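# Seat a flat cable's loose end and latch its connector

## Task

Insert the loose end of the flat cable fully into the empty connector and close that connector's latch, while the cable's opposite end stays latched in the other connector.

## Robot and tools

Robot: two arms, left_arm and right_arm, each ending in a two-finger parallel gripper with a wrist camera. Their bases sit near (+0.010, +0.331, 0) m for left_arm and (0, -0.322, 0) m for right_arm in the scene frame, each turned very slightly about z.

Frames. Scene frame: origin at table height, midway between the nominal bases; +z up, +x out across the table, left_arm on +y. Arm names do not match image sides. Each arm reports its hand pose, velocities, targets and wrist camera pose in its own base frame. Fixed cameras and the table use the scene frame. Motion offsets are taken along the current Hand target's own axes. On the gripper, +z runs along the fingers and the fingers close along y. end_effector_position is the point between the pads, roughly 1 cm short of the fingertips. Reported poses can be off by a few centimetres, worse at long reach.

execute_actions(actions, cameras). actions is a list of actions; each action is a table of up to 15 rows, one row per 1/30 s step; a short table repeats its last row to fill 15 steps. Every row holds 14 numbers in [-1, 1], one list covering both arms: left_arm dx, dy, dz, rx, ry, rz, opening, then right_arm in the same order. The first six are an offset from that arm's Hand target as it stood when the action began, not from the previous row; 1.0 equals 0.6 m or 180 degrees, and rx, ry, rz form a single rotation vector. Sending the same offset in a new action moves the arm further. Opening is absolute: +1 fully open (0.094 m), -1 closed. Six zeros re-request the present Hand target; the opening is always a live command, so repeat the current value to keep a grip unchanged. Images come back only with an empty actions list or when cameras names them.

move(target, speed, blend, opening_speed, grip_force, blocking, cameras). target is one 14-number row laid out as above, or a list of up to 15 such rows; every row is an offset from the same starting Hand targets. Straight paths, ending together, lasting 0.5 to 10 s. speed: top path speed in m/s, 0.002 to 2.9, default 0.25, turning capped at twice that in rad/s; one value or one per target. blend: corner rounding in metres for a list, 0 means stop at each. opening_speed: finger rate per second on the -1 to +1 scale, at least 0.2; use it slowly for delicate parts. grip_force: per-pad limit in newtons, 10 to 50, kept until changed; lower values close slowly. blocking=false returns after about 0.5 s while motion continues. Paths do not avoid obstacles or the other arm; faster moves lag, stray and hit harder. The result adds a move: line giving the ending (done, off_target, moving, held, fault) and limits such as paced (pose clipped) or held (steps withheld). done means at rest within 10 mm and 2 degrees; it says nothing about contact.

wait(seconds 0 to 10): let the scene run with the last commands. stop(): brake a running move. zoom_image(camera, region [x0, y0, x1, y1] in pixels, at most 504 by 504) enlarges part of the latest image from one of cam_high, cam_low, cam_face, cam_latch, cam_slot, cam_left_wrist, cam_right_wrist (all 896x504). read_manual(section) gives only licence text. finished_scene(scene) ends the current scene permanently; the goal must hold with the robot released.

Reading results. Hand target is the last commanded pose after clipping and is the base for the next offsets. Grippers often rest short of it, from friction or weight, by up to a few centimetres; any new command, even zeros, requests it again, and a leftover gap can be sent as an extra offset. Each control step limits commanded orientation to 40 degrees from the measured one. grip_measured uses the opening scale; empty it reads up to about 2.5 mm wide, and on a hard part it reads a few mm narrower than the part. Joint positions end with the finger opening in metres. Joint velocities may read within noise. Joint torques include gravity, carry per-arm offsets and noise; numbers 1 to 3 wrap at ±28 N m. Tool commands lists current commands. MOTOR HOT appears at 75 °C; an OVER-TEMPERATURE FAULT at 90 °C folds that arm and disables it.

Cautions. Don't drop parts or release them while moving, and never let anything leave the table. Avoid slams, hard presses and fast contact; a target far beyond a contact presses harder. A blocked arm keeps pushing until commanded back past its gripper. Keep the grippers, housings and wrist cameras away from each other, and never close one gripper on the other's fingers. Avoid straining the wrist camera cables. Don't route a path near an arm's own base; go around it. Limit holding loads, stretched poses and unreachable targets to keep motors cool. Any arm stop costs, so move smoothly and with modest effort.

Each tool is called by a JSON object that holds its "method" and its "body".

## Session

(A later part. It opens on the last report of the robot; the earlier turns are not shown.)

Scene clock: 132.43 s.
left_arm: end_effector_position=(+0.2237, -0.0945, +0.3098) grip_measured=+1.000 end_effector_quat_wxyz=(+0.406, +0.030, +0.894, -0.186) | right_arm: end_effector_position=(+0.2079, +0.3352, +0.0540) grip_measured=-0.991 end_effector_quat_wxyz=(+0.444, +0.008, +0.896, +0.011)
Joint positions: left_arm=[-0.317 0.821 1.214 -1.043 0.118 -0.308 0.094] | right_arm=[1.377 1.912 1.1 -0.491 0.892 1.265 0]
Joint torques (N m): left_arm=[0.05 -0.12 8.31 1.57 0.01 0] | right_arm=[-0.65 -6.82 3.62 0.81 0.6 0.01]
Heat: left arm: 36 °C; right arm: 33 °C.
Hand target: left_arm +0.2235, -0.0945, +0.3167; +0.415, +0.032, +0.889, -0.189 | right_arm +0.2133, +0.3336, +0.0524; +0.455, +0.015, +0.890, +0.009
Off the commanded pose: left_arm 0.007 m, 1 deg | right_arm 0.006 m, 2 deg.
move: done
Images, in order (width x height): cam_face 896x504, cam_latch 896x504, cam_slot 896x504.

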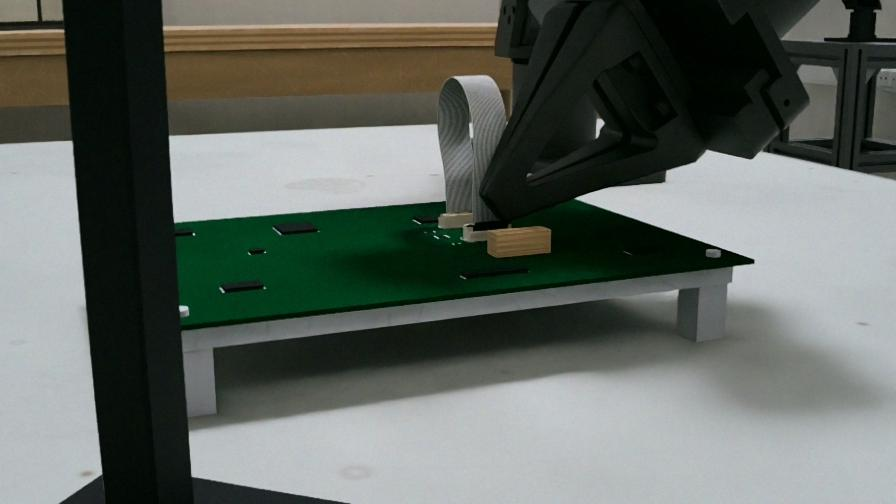

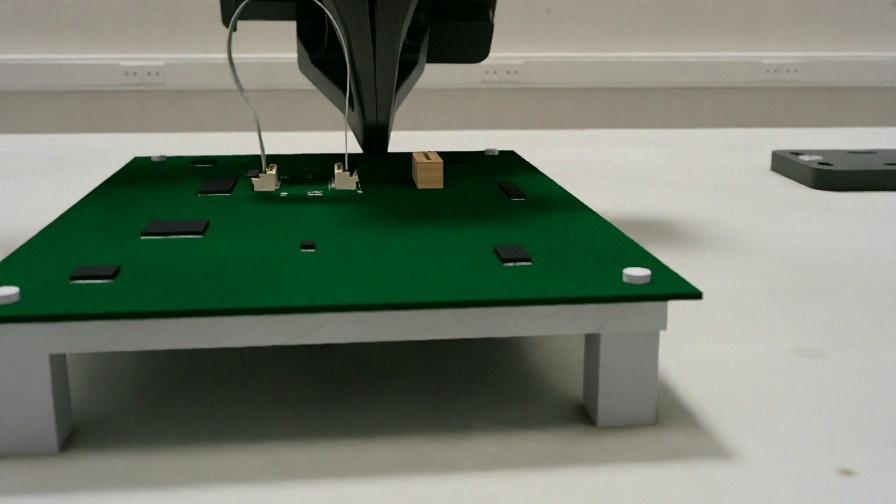

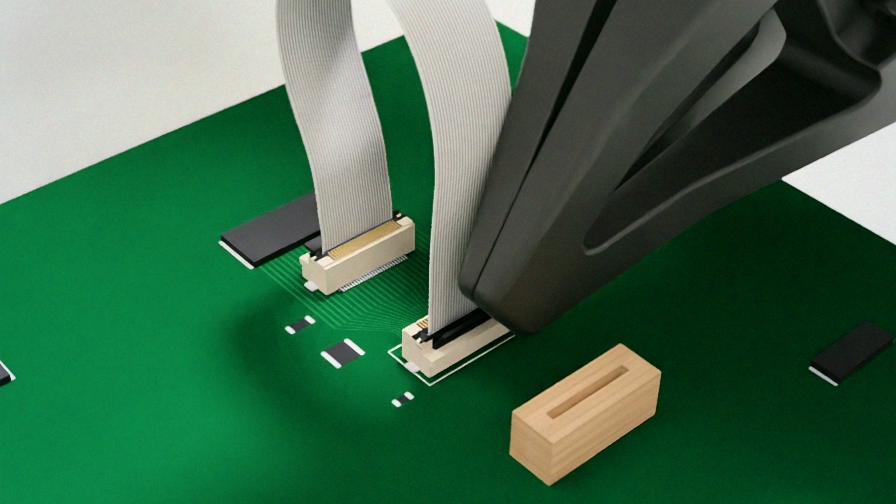

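{"method": "move", "body": {"target": [[0,0,0,0,0,0,1,-0.0027,-0.0077,-0.002,0,0,0,-1],[0,0,0,0,0,0,1,0.0095,-0.0077,0.0068,0,0,0,-1]], "speed": 0.04, "cameras": ["cam_latch","cam_slot","cam_face"]}}

{"method": "zoom_image", "body": {"camera": "cam_latch", "region": [310, 120, 390, 200]}}

{"method": "zoom_image", "body": {"camera": "cam_slot", "region": [400, 250, 520, 370]}}

Scene clock: 135.77 s.
left_arm: end_effector_position=(+0.2237, -0.0945, +0.3098) grip_measured=+1.000 end_effector_quat_wxyz=(+0.406, +0.030, +0.894, -0.186) | right_arm: end_effector_position=(+0.2072, +0.3332, +0.0478) grip_measured=-0.991 end_effector_quat_wxyz=(+0.444, +0.009, +0.896, +0.016)
Joint positions: left_arm=[-0.317 0.821 1.214 -1.043 0.118 -0.308 0.094] | right_arm=[1.377 1.912 1.069 -0.447 0.89 1.261 0]
Joint torques (N m): left_arm=[0.03 -0.21 8.21 1.57 -0.03 0.03] | right_arm=[-0.85 -6.68 3.45 0.77 0.61 0.01]
Heat: left arm: 36 °C; right arm: 33 °C.
Hand target: left_arm +0.2235, -0.0945, +0.3167; +0.415, +0.032, +0.889, -0.189 | right_arm +0.2132, +0.3292, +0.0453; +0.455, +0.015, +0.890, +0.009
Off the commanded pose: left_arm 0.007 m, 1 deg | right_arm 0.008 m, 2 deg.
move: done
Images, in order (width x height): cam_face 896x504, cam_latch 896x504, cam_slot 896x504.

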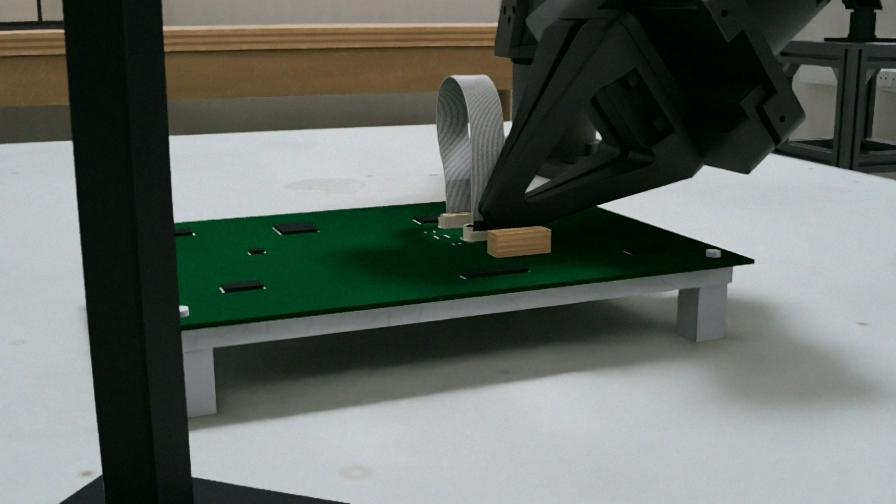

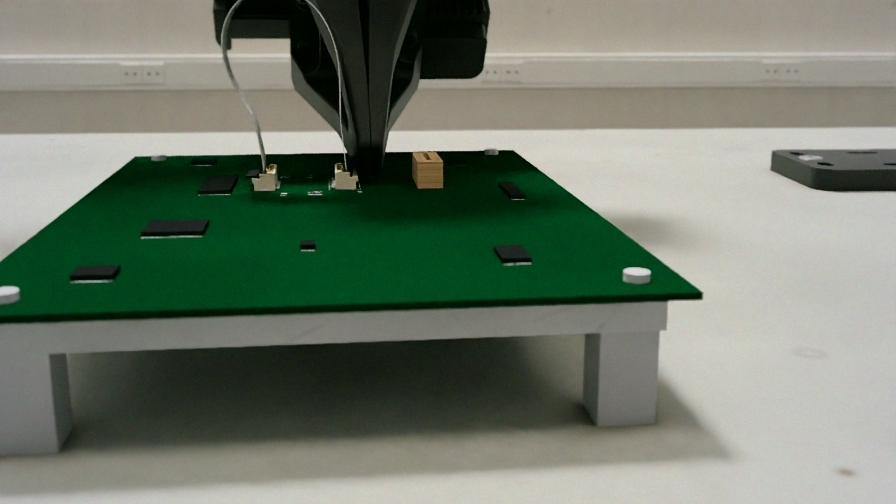

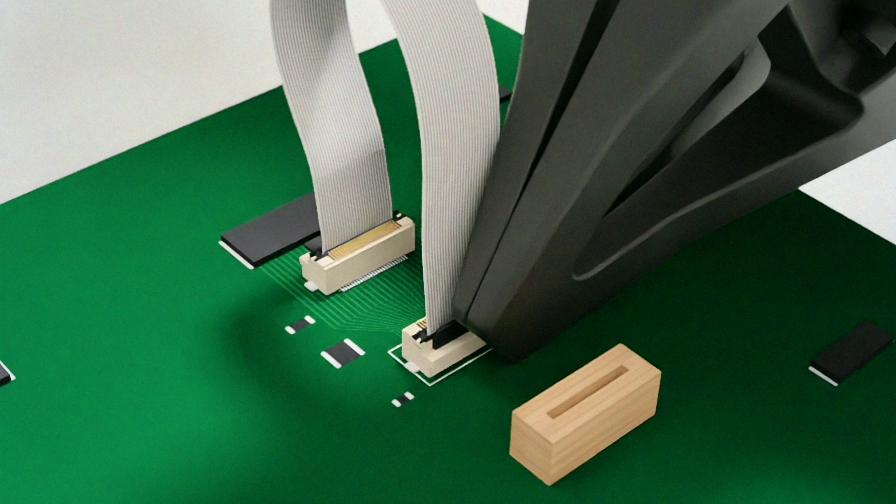

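Scaled by 6.300 from the camera's 896x504 image, which has a finer 1280x720 frame.

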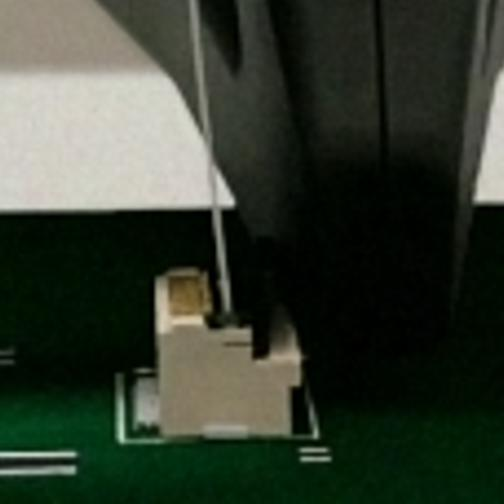

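Scaled by 4.200 from the camera's 896x504 image, which has a finer 1280x720 frame.

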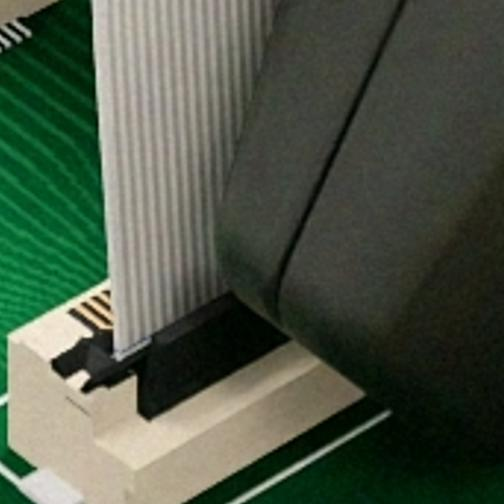

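{"method": "move", "body": {"target": [[0,0,0,0,0,0,1,-0.0204,0,-0.0147,0,0,0,-1],[0,0,0,0,0,0,1,-0.0204,-0.0075,-0.0147,0,0,0,-1]], "speed": 0.05, "cameras": ["cam_latch"]}}

{"method": "zoom_image", "body": {"camera": "cam_latch", "region": [310, 120, 390, 200]}}

Scene clock: 139.10 s.
left_arm: end_effector_position=(+0.2237, -0.0945, +0.3098) grip_measured=+1.000 end_effector_quat_wxyz=(+0.406, +0.030, +0.894, -0.186) | right_arm: end_effector_position=(+0.2072, +0.3327, +0.0475) grip_measured=-0.991 end_effector_quat_wxyz=(+0.444, +0.006, +0.896, +0.014)
Joint positions: left_arm=[-0.317 0.821 1.214 -1.043 0.118 -0.308 0.094] | right_arm=[1.377 1.912 1.069 -0.449 0.89 1.257 0]
Joint torques (N m): left_arm=[0.01 -0.32 8.28 1.55 -0.01 0.02] | right_arm=[-1.06 -10.18 3.55 0.37 0.61 -0.02]
Heat: left arm: 36 °C; right arm: 33 °C.
Hand target: left_arm +0.2235, -0.0945, +0.3167; +0.415, +0.032, +0.889, -0.189 | right_arm +0.2131, +0.3241, +0.0601; +0.455, +0.015, +0.890, +0.008
Off the commanded pose: left_arm 0.007 m, 1 deg | right_arm 0.016 m, 2 deg.
move: off_target (right_arm)
Images, in order (width x height): cam_latch 896x504.

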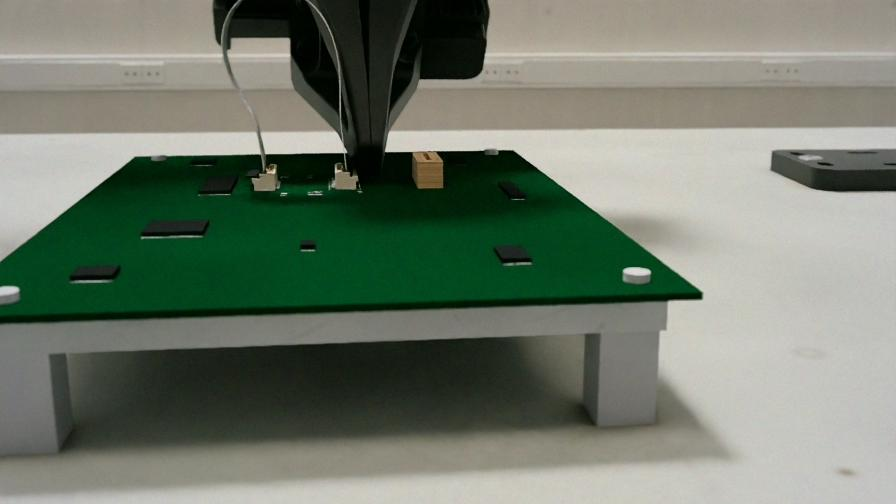

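Scaled by 6.300 from the camera's 896x504 image, which has a finer 1280x720 frame.

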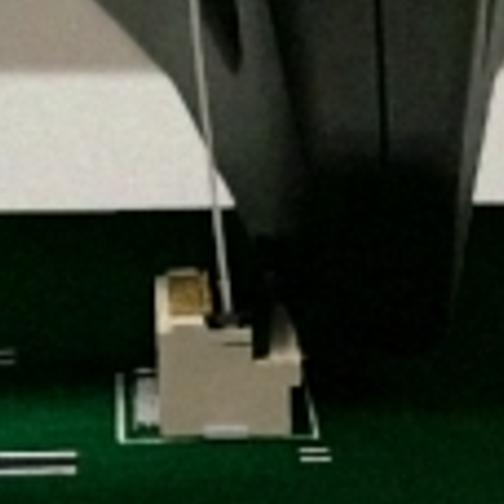

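{"method": "move", "body": {"target": [0,0,0,0,0,0,1,-0.0204,0,-0.0147,0,0,0,-1], "speed": 0.08, "cameras": ["cam_latch"]}}

{"method": "zoom_image", "body": {"camera": "cam_latch", "region": [310, 120, 390, 200]}}

Scene clock: 141.70 s.
left_arm: end_effector_position=(+0.2237, -0.0945, +0.3098) grip_measured=+1.000 end_effector_quat_wxyz=(+0.406, +0.030, +0.894, -0.186) | right_arm: end_effector_position=(+0.2062, +0.3208, +0.0534) grip_measured=-0.991 end_effector_quat_wxyz=(+0.437, -0.002, +0.900, -0.006)
Joint positions: left_arm=[-0.317 0.821 1.214 -1.043 0.118 -0.308 0.094] | right_arm=[1.37 1.881 1.069 -0.524 0.881 1.254 0]
Joint torques (N m): left_arm=[0.14 -0.18 8.24 1.58 -0.01 0.02] | right_arm=[-0.51 -10.25 5.59 0.46 0.69 0.03]
Heat: left arm: 37 °C; right arm: 33 °C.
Hand target: left_arm +0.2235, -0.0945, +0.3167; +0.415, +0.032, +0.889, -0.189 | right_arm +0.2130, +0.3238, +0.0753; +0.455, +0.015, +0.890, +0.009
Off the commanded pose: left_arm 0.007 m, 1 deg | right_arm 0.023 m, 3 deg.
move: off_target (right_arm)
Images, in order (width x height): cam_latch 896x504.

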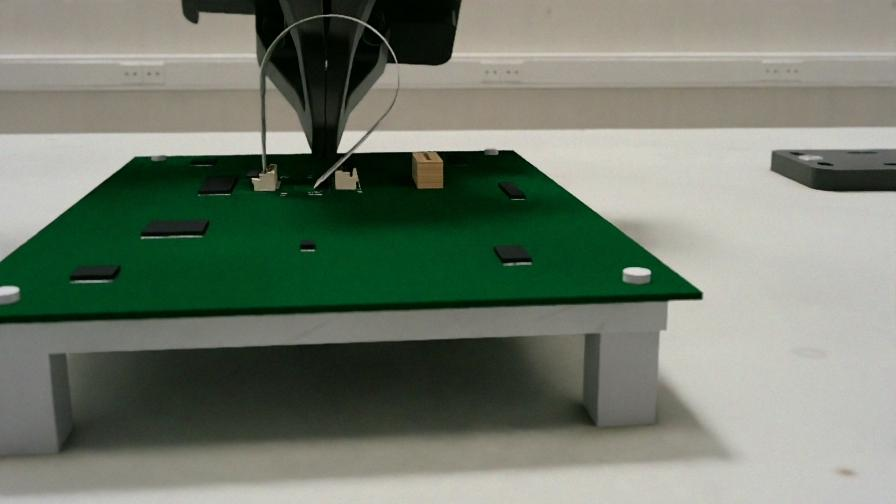

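Scaled by 6.300 from the camera's 896x504 image, which has a finer 1280x720 frame.

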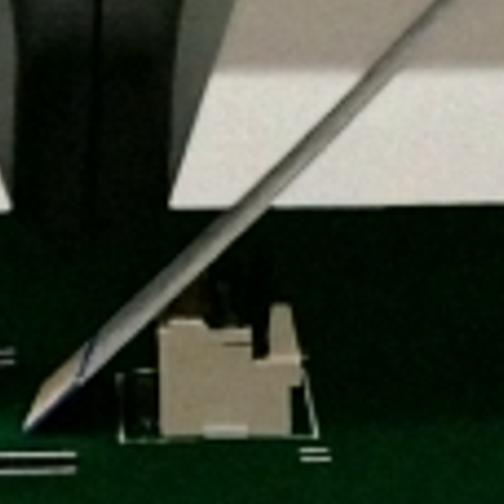

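{"method": "move", "body": {"target": [0,0,0,0,0,0,1,0.03,0,-0.14,0,0,0,-1], "speed": 0.08, "cameras": ["cam_latch","cam_slot","cam_face","cam_right_wrist"]}}

Scene clock: 144.90 s.
left_arm: end_effector_position=(+0.2237, -0.0945, +0.3098) grip_measured=+1.000 end_effector_quat_wxyz=(+0.406, +0.030, +0.894, -0.186) | right_arm: end_effector_position=(+0.1314, +0.3195, +0.0932) grip_measured=-0.991 end_effector_quat_wxyz=(+0.438, +0.004, +0.899, -0.008)
Joint positions: left_arm=[-0.317 0.821 1.214 -1.043 0.118 -0.308 0.094] | right_arm=[1.601 1.86 1.223 -1.002 0.906 1.644 0]
Joint torques (N m): left_arm=[-0.06 -0.35 8.2 1.6 -0.03 0.01] | right_arm=[0.29 -8.73 5.91 -0.05 0.74 0.12]
Heat: left arm: 37 °C; right arm: 34 °C.
Hand target: left_arm +0.2235, -0.0945, +0.3167; +0.415, +0.032, +0.889, -0.189 | right_arm +0.1344, +0.3243, +0.1099; +0.455, +0.015, +0.890, +0.009
Off the commanded pose: left_arm 0.007 m, 1 deg | right_arm 0.018 m, 3 deg.
move: off_target (right_arm)
Images, in order (width x height): cam_face 896x504, cam_latch 896x504, cam_slot 896x504, cam_right_wrist 896x504.

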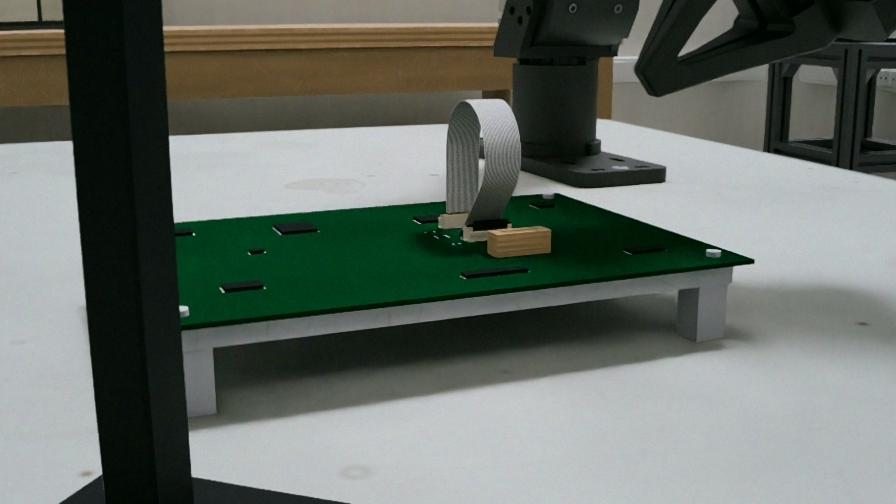

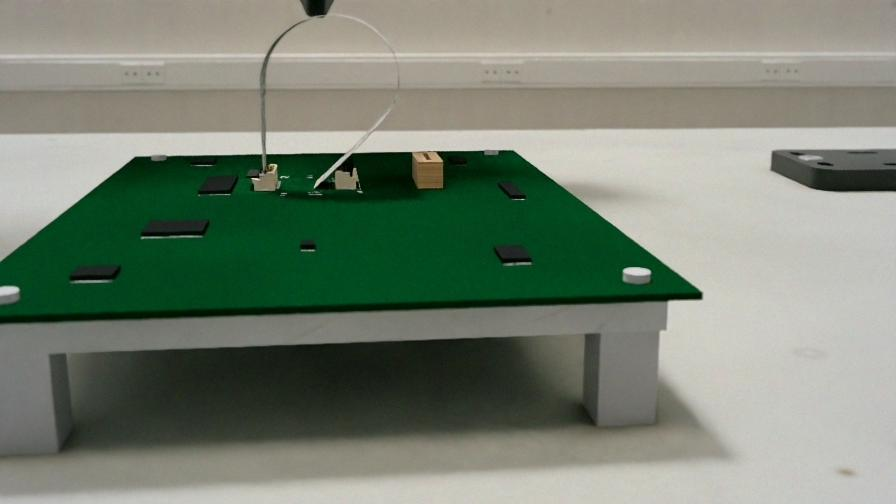

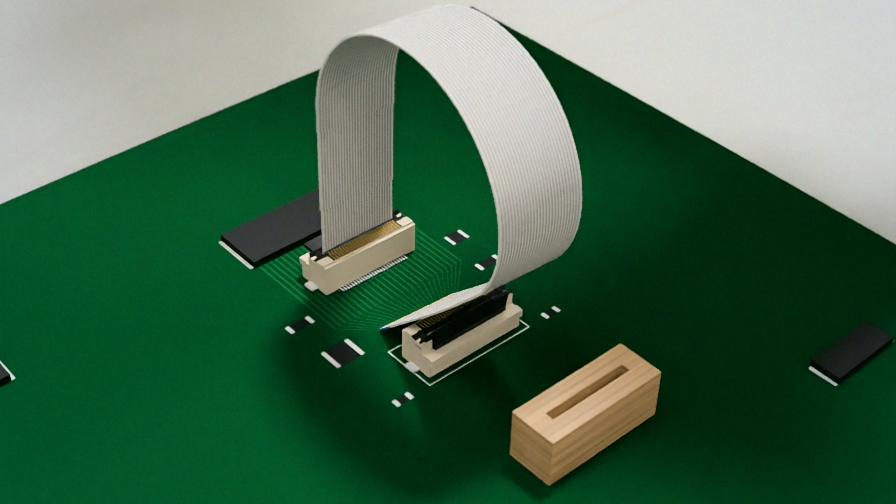

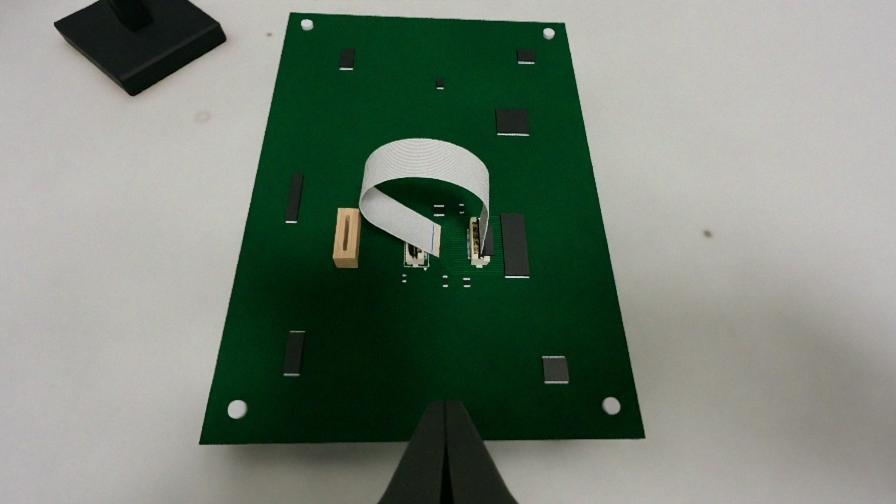

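{"method": "move", "body": {"target": [0,0,0,0,0,0,1,0.0225,0.0227,0.095,0,0,0,-0.49], "speed": 0.1, "cameras": ["cam_latch","cam_right_wrist"]}}

Scene clock: 152.57 s.
left_arm: end_effector_position=(+0.2237, -0.0945, +0.3098) grip_measured=+1.000 end_effector_quat_wxyz=(+0.406, +0.030, +0.894, -0.186) | right_arm: end_effector_position=(+0.1678, +0.3389, +0.0651) grip_measured=-0.492 end_effector_quat_wxyz=(+0.441, +0.009, +0.898, +0.008)
Joint positions: left_arm=[-0.317 0.821 1.214 -1.043 0.118 -0.308 0.094] | right_arm=[1.494 1.92 1.177 -0.72 0.908 1.462 0.024]
Joint torques (N m): left_arm=[0.03 -0.28 8.24 1.58 -0.04 0.02] | right_arm=[-0.42 -7.31 3.44 0.55 0.69 0.03]
Heat: left arm: 37 °C; right arm: 34 °C.
Hand target: left_arm +0.2235, -0.0945, +0.3167; +0.415, +0.032, +0.889, -0.189 | right_arm +0.1730, +0.3384, +0.0660; +0.455, +0.015, +0.890, +0.009
Off the commanded pose: left_arm 0.007 m, 1 deg | right_arm 0.005 m, 2 deg.
move: done
Images, in order (width x height): cam_latch 896x504, cam_right_wrist 896x504.

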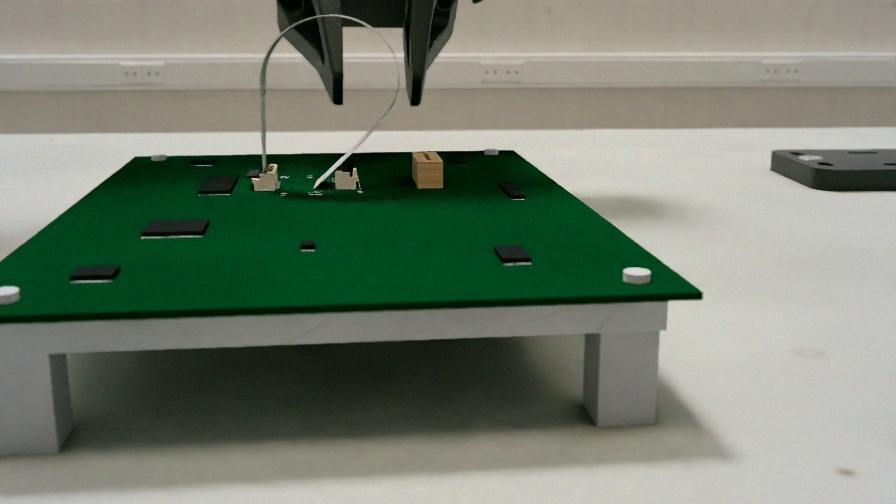

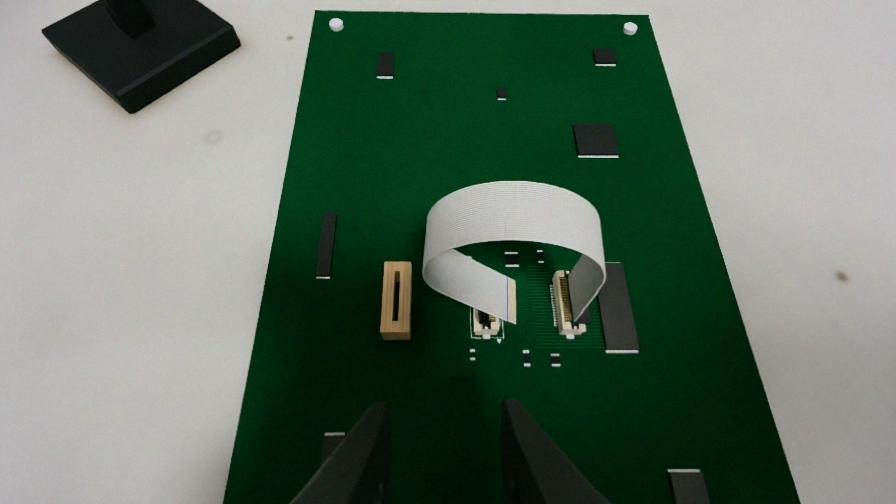

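{"method": "move", "body": {"target": [[0,0,0,0,0,0,1,-0.0405,0.0013,0.056,0,0,0,-0.49],[0,0,0,0,0,0,1,-0.0405,0.0013,0.056,0,0,0,-1]], "speed": 0.06, "grip_force": 25, "cameras": ["cam_latch","cam_slot","cam_face","cam_right_wrist"]}}

Scene clock: 157.00 s.
left_arm: end_effector_position=(+0.2237, -0.0945, +0.3098) grip_measured=+1.000 end_effector_quat_wxyz=(+0.406, +0.030, +0.894, -0.186) | right_arm: end_effector_position=(+0.2097, +0.3383, +0.0606) grip_measured=-0.990 end_effector_quat_wxyz=(+0.442, +0.005, +0.897, +0.002)
Joint positions: left_arm=[-0.317 0.821 1.214 -1.043 0.118 -0.308 0.094] | right_arm=[1.373 1.92 1.148 -0.549 0.89 1.264 0]
Joint torques (N m): left_arm=[0.06 -0.29 8.28 1.55 0.03 0.03] | right_arm=[-0.38 -8.34 3.69 0.78 0.64 0.02]
Heat: left arm: 37 °C; right arm: 34 °C.
Hand target: left_arm +0.2235, -0.0945, +0.3167; +0.415, +0.032, +0.889, -0.189 | right_arm +0.2144, +0.3385, +0.0660; +0.455, +0.015, +0.890, +0.009
Off the commanded pose: left_arm 0.007 m, 1 deg | right_arm 0.007 m, 2 deg.
grip_force (N): 25, 25
move: done
Images, in order (width x height): cam_face 896x504, cam_latch 896x504, cam_slot 896x504, cam_right_wrist 896x504.

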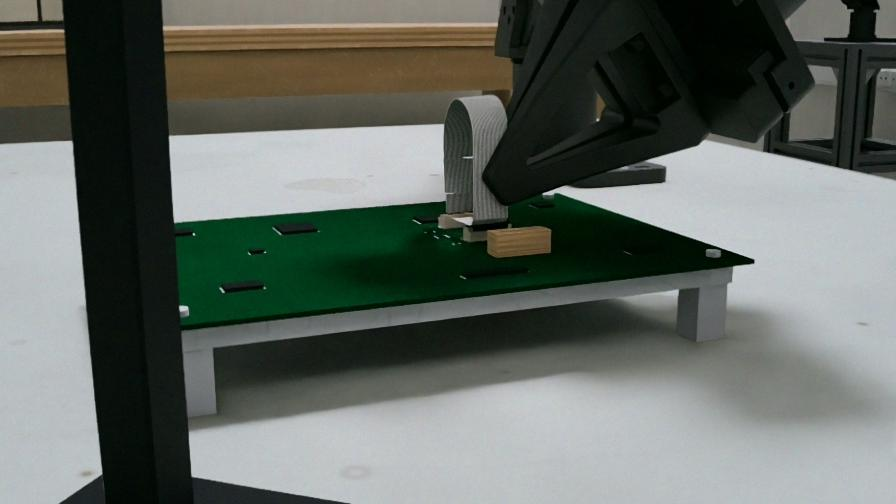

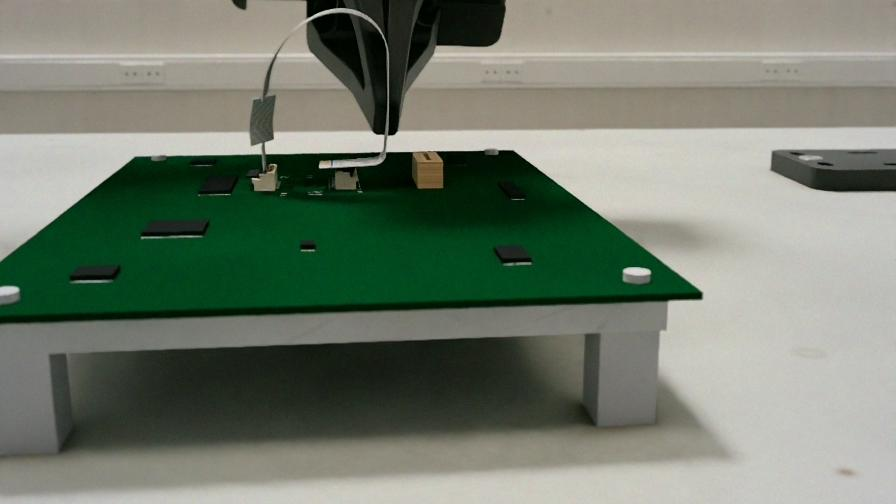

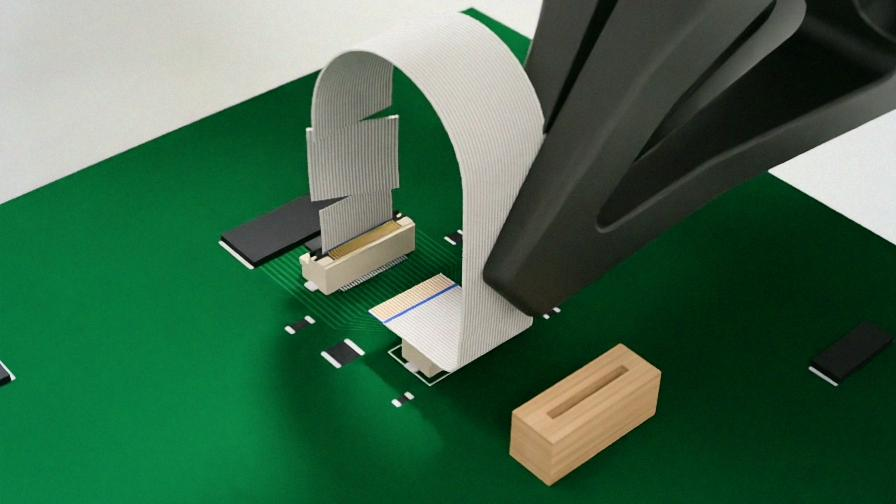

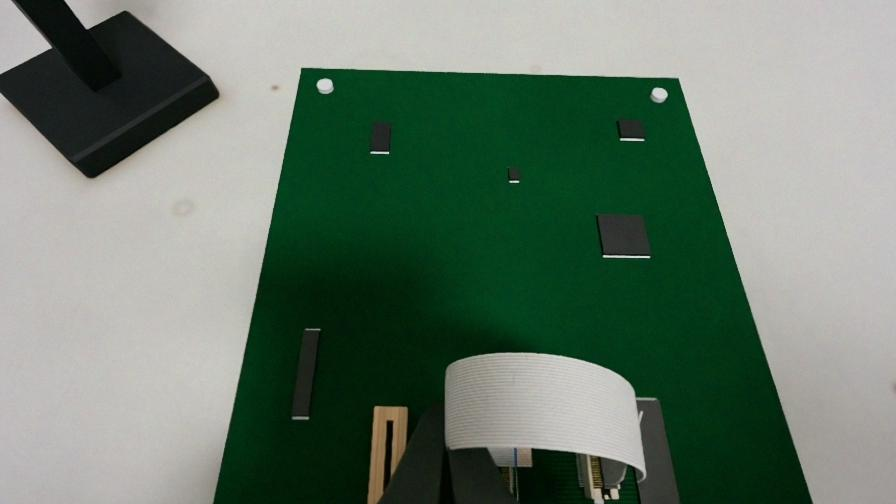

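{"method": "move", "body": {"target": [0,0,0,0,0,0,1,-0.0567,-0.0112,-0.041,0,0,0,-1], "speed": 0.08, "cameras": ["cam_latch","cam_slot","cam_face"]}}

Scene clock: 160.27 s.
left_arm: end_effector_position=(+0.2237, -0.0945, +0.3098) grip_measured=+1.000 end_effector_quat_wxyz=(+0.406, +0.030, +0.894, -0.186) | right_arm: end_effector_position=(+0.2065, +0.3279, +0.0847) grip_measured=-0.990 end_effector_quat_wxyz=(+0.436, -0.004, +0.900, -0.008)
Joint positions: left_arm=[-0.317 0.821 1.214 -1.043 0.118 -0.308 0.094] | right_arm=[1.373 1.848 1.168 -0.663 0.881 1.258 0]
Joint torques (N m): left_arm=[0.03 -0.2 8.27 1.59 -0.03 0] | right_arm=[-0.73 -10.09 6.26 0.48 0.69 0.01]
Heat: left arm: 37 °C; right arm: 34 °C.
Hand target: left_arm +0.2235, -0.0945, +0.3167; +0.415, +0.032, +0.889, -0.189 | right_arm +0.2143, +0.3306, +0.1078; +0.455, +0.015, +0.890, +0.009
Off the commanded pose: left_arm 0.007 m, 1 deg | right_arm 0.024 m, 4 deg.
grip_force (N): 25, 25
move: off_target (right_arm)
Images, in order (width x height): cam_face 896x504, cam_latch 896x504, cam_slot 896x504.

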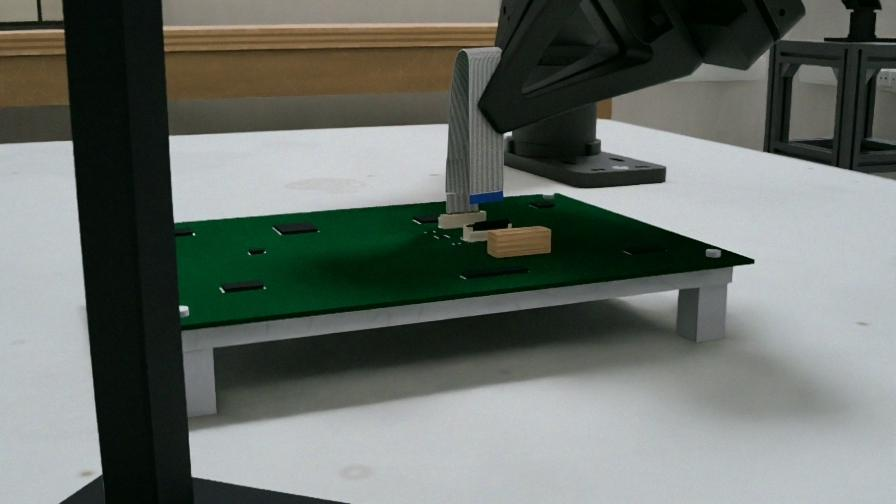

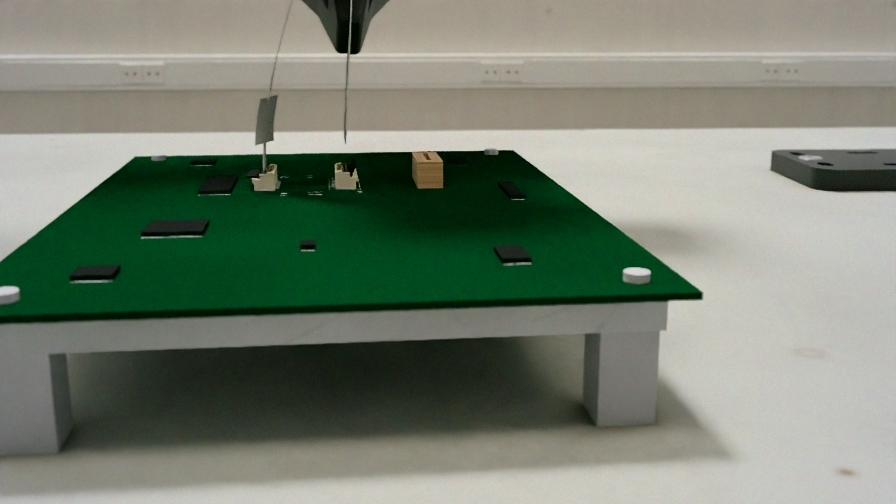

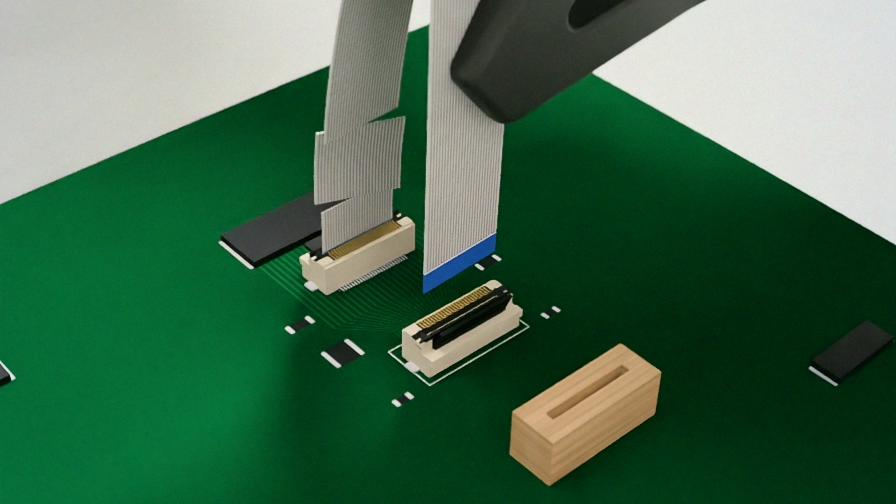

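{"method": "zoom_image", "body": {"camera": "cam_latch", "region": [320, 120, 380, 200]}}

{"method": "zoom_image", "body": {"camera": "cam_slot", "region": [390, 190, 560, 400]}}

{"method": "zoom_image", "body": {"camera": "cam_face", "region": [430, 170, 560, 270]}}

Scaled by 6.300 from the camera's 896x504 image, which has a finer 1280x720 frame.

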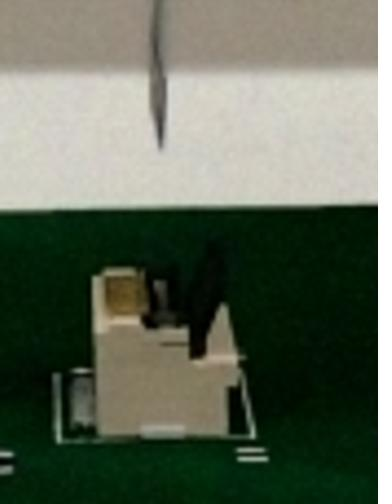

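Scaled by 2.400 from the camera's 896x504 image, which has a finer 1280x720 frame.

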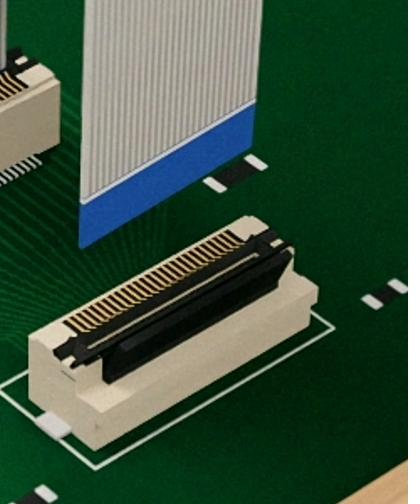

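Scaled by 3.877 from the camera's 896x504 image, which has a finer 1280x720 frame.

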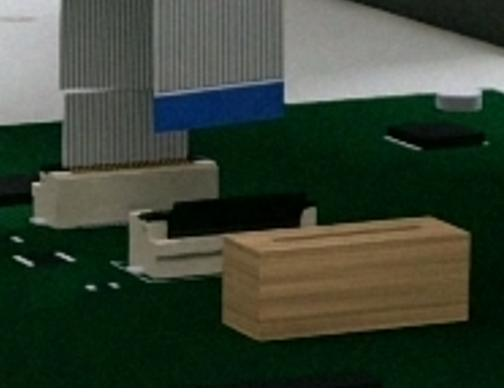

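{"method": "move", "body": {"target": [0,0,0,0,0,0,1,0.030,-0.0008,0.0209,0,0,0,-1], "speed": 0.04, "cameras": ["cam_latch","cam_slot","cam_face"]}}

{"method": "zoom_image", "body": {"camera": "cam_latch", "region": [320, 120, 380, 200]}}

{"method": "zoom_image", "body": {"camera": "cam_slot", "region": [390, 190, 560, 400]}}

{"method": "zoom_image", "body": {"camera": "cam_face", "region": [430, 170, 560, 270]}}

Scene clock: 164.27 s.
left_arm: end_effector_position=(+0.2237, -0.0945, +0.3098) grip_measured=+1.000 end_effector_quat_wxyz=(+0.406, +0.030, +0.894, -0.186) | right_arm: end_effector_position=(+0.2071, +0.3307, +0.0818) grip_measured=-0.990 end_effector_quat_wxyz=(+0.438, +0.002, +0.899, +0.004)
Joint positions: left_arm=[-0.317 0.821 1.214 -1.043 0.118 -0.308 0.094] | right_arm=[1.373 1.848 1.149 -0.617 0.881 1.258 0]
Joint torques (N m): left_arm=[0.12 -0.23 8.14 1.55 -0.04 0.02] | right_arm=[-0.62 -7.35 3.96 0.83 0.69 0.03]
Heat: left arm: 37 °C; right arm: 35 °C.
Hand target: left_arm +0.2235, -0.0945, +0.3167; +0.415, +0.032, +0.889, -0.189 | right_arm +0.2139, +0.3307, +0.0858; +0.455, +0.015, +0.890, +0.009
Off the commanded pose: left_arm 0.007 m, 1 deg | right_arm 0.008 m, 3 deg.
grip_force (N): 25, 25
move: off_target (right_arm)
Images, in order (width x height): cam_face 896x504, cam_latch 896x504, cam_slot 896x504.

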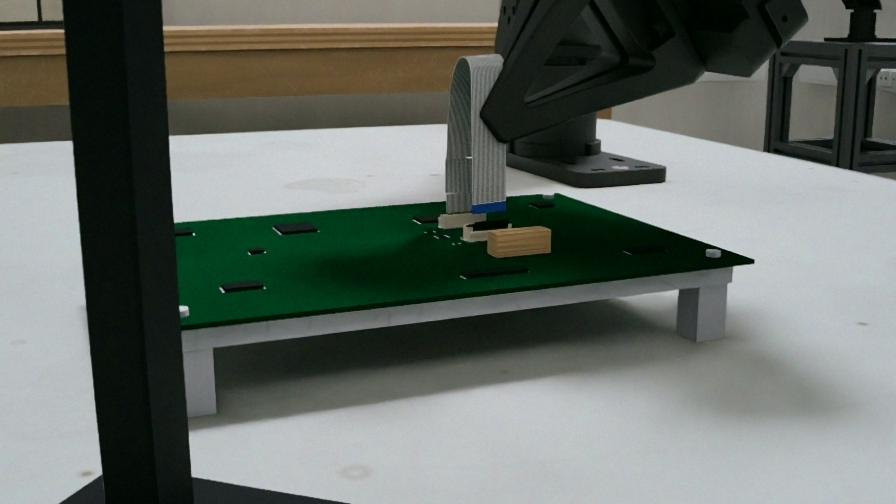

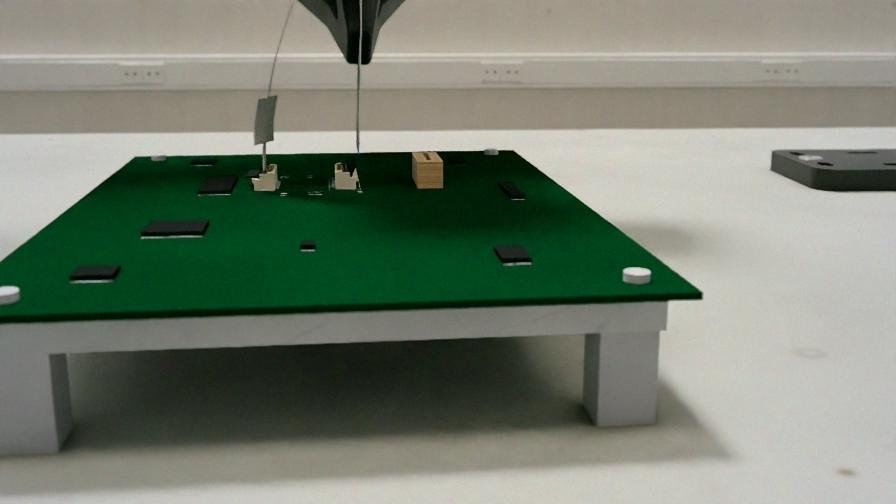

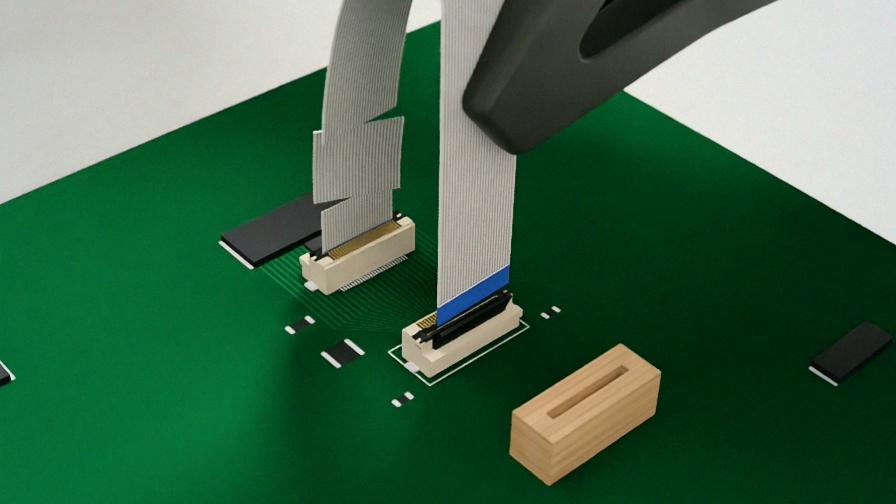

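Scaled by 6.300 from the camera's 896x504 image, which has a finer 1280x720 frame.

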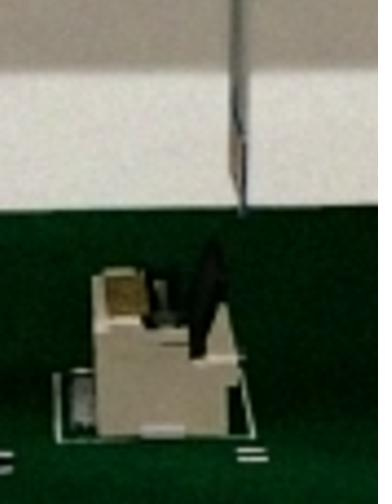

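Scaled by 2.400 from the camera's 896x504 image, which has a finer 1280x720 frame.

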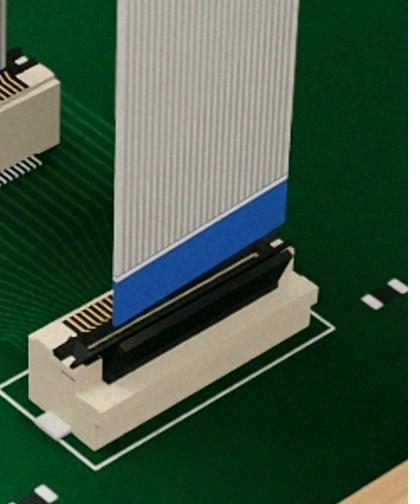

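Scaled by 3.877 from the camera's 896x504 image, which has a finer 1280x720 frame.

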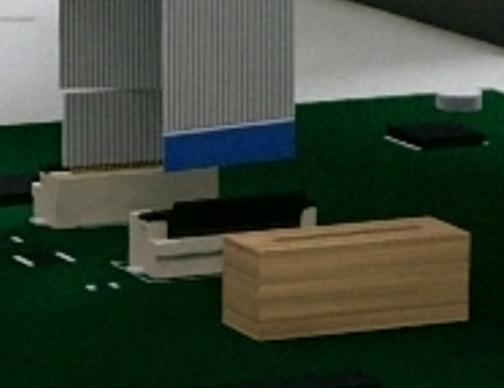

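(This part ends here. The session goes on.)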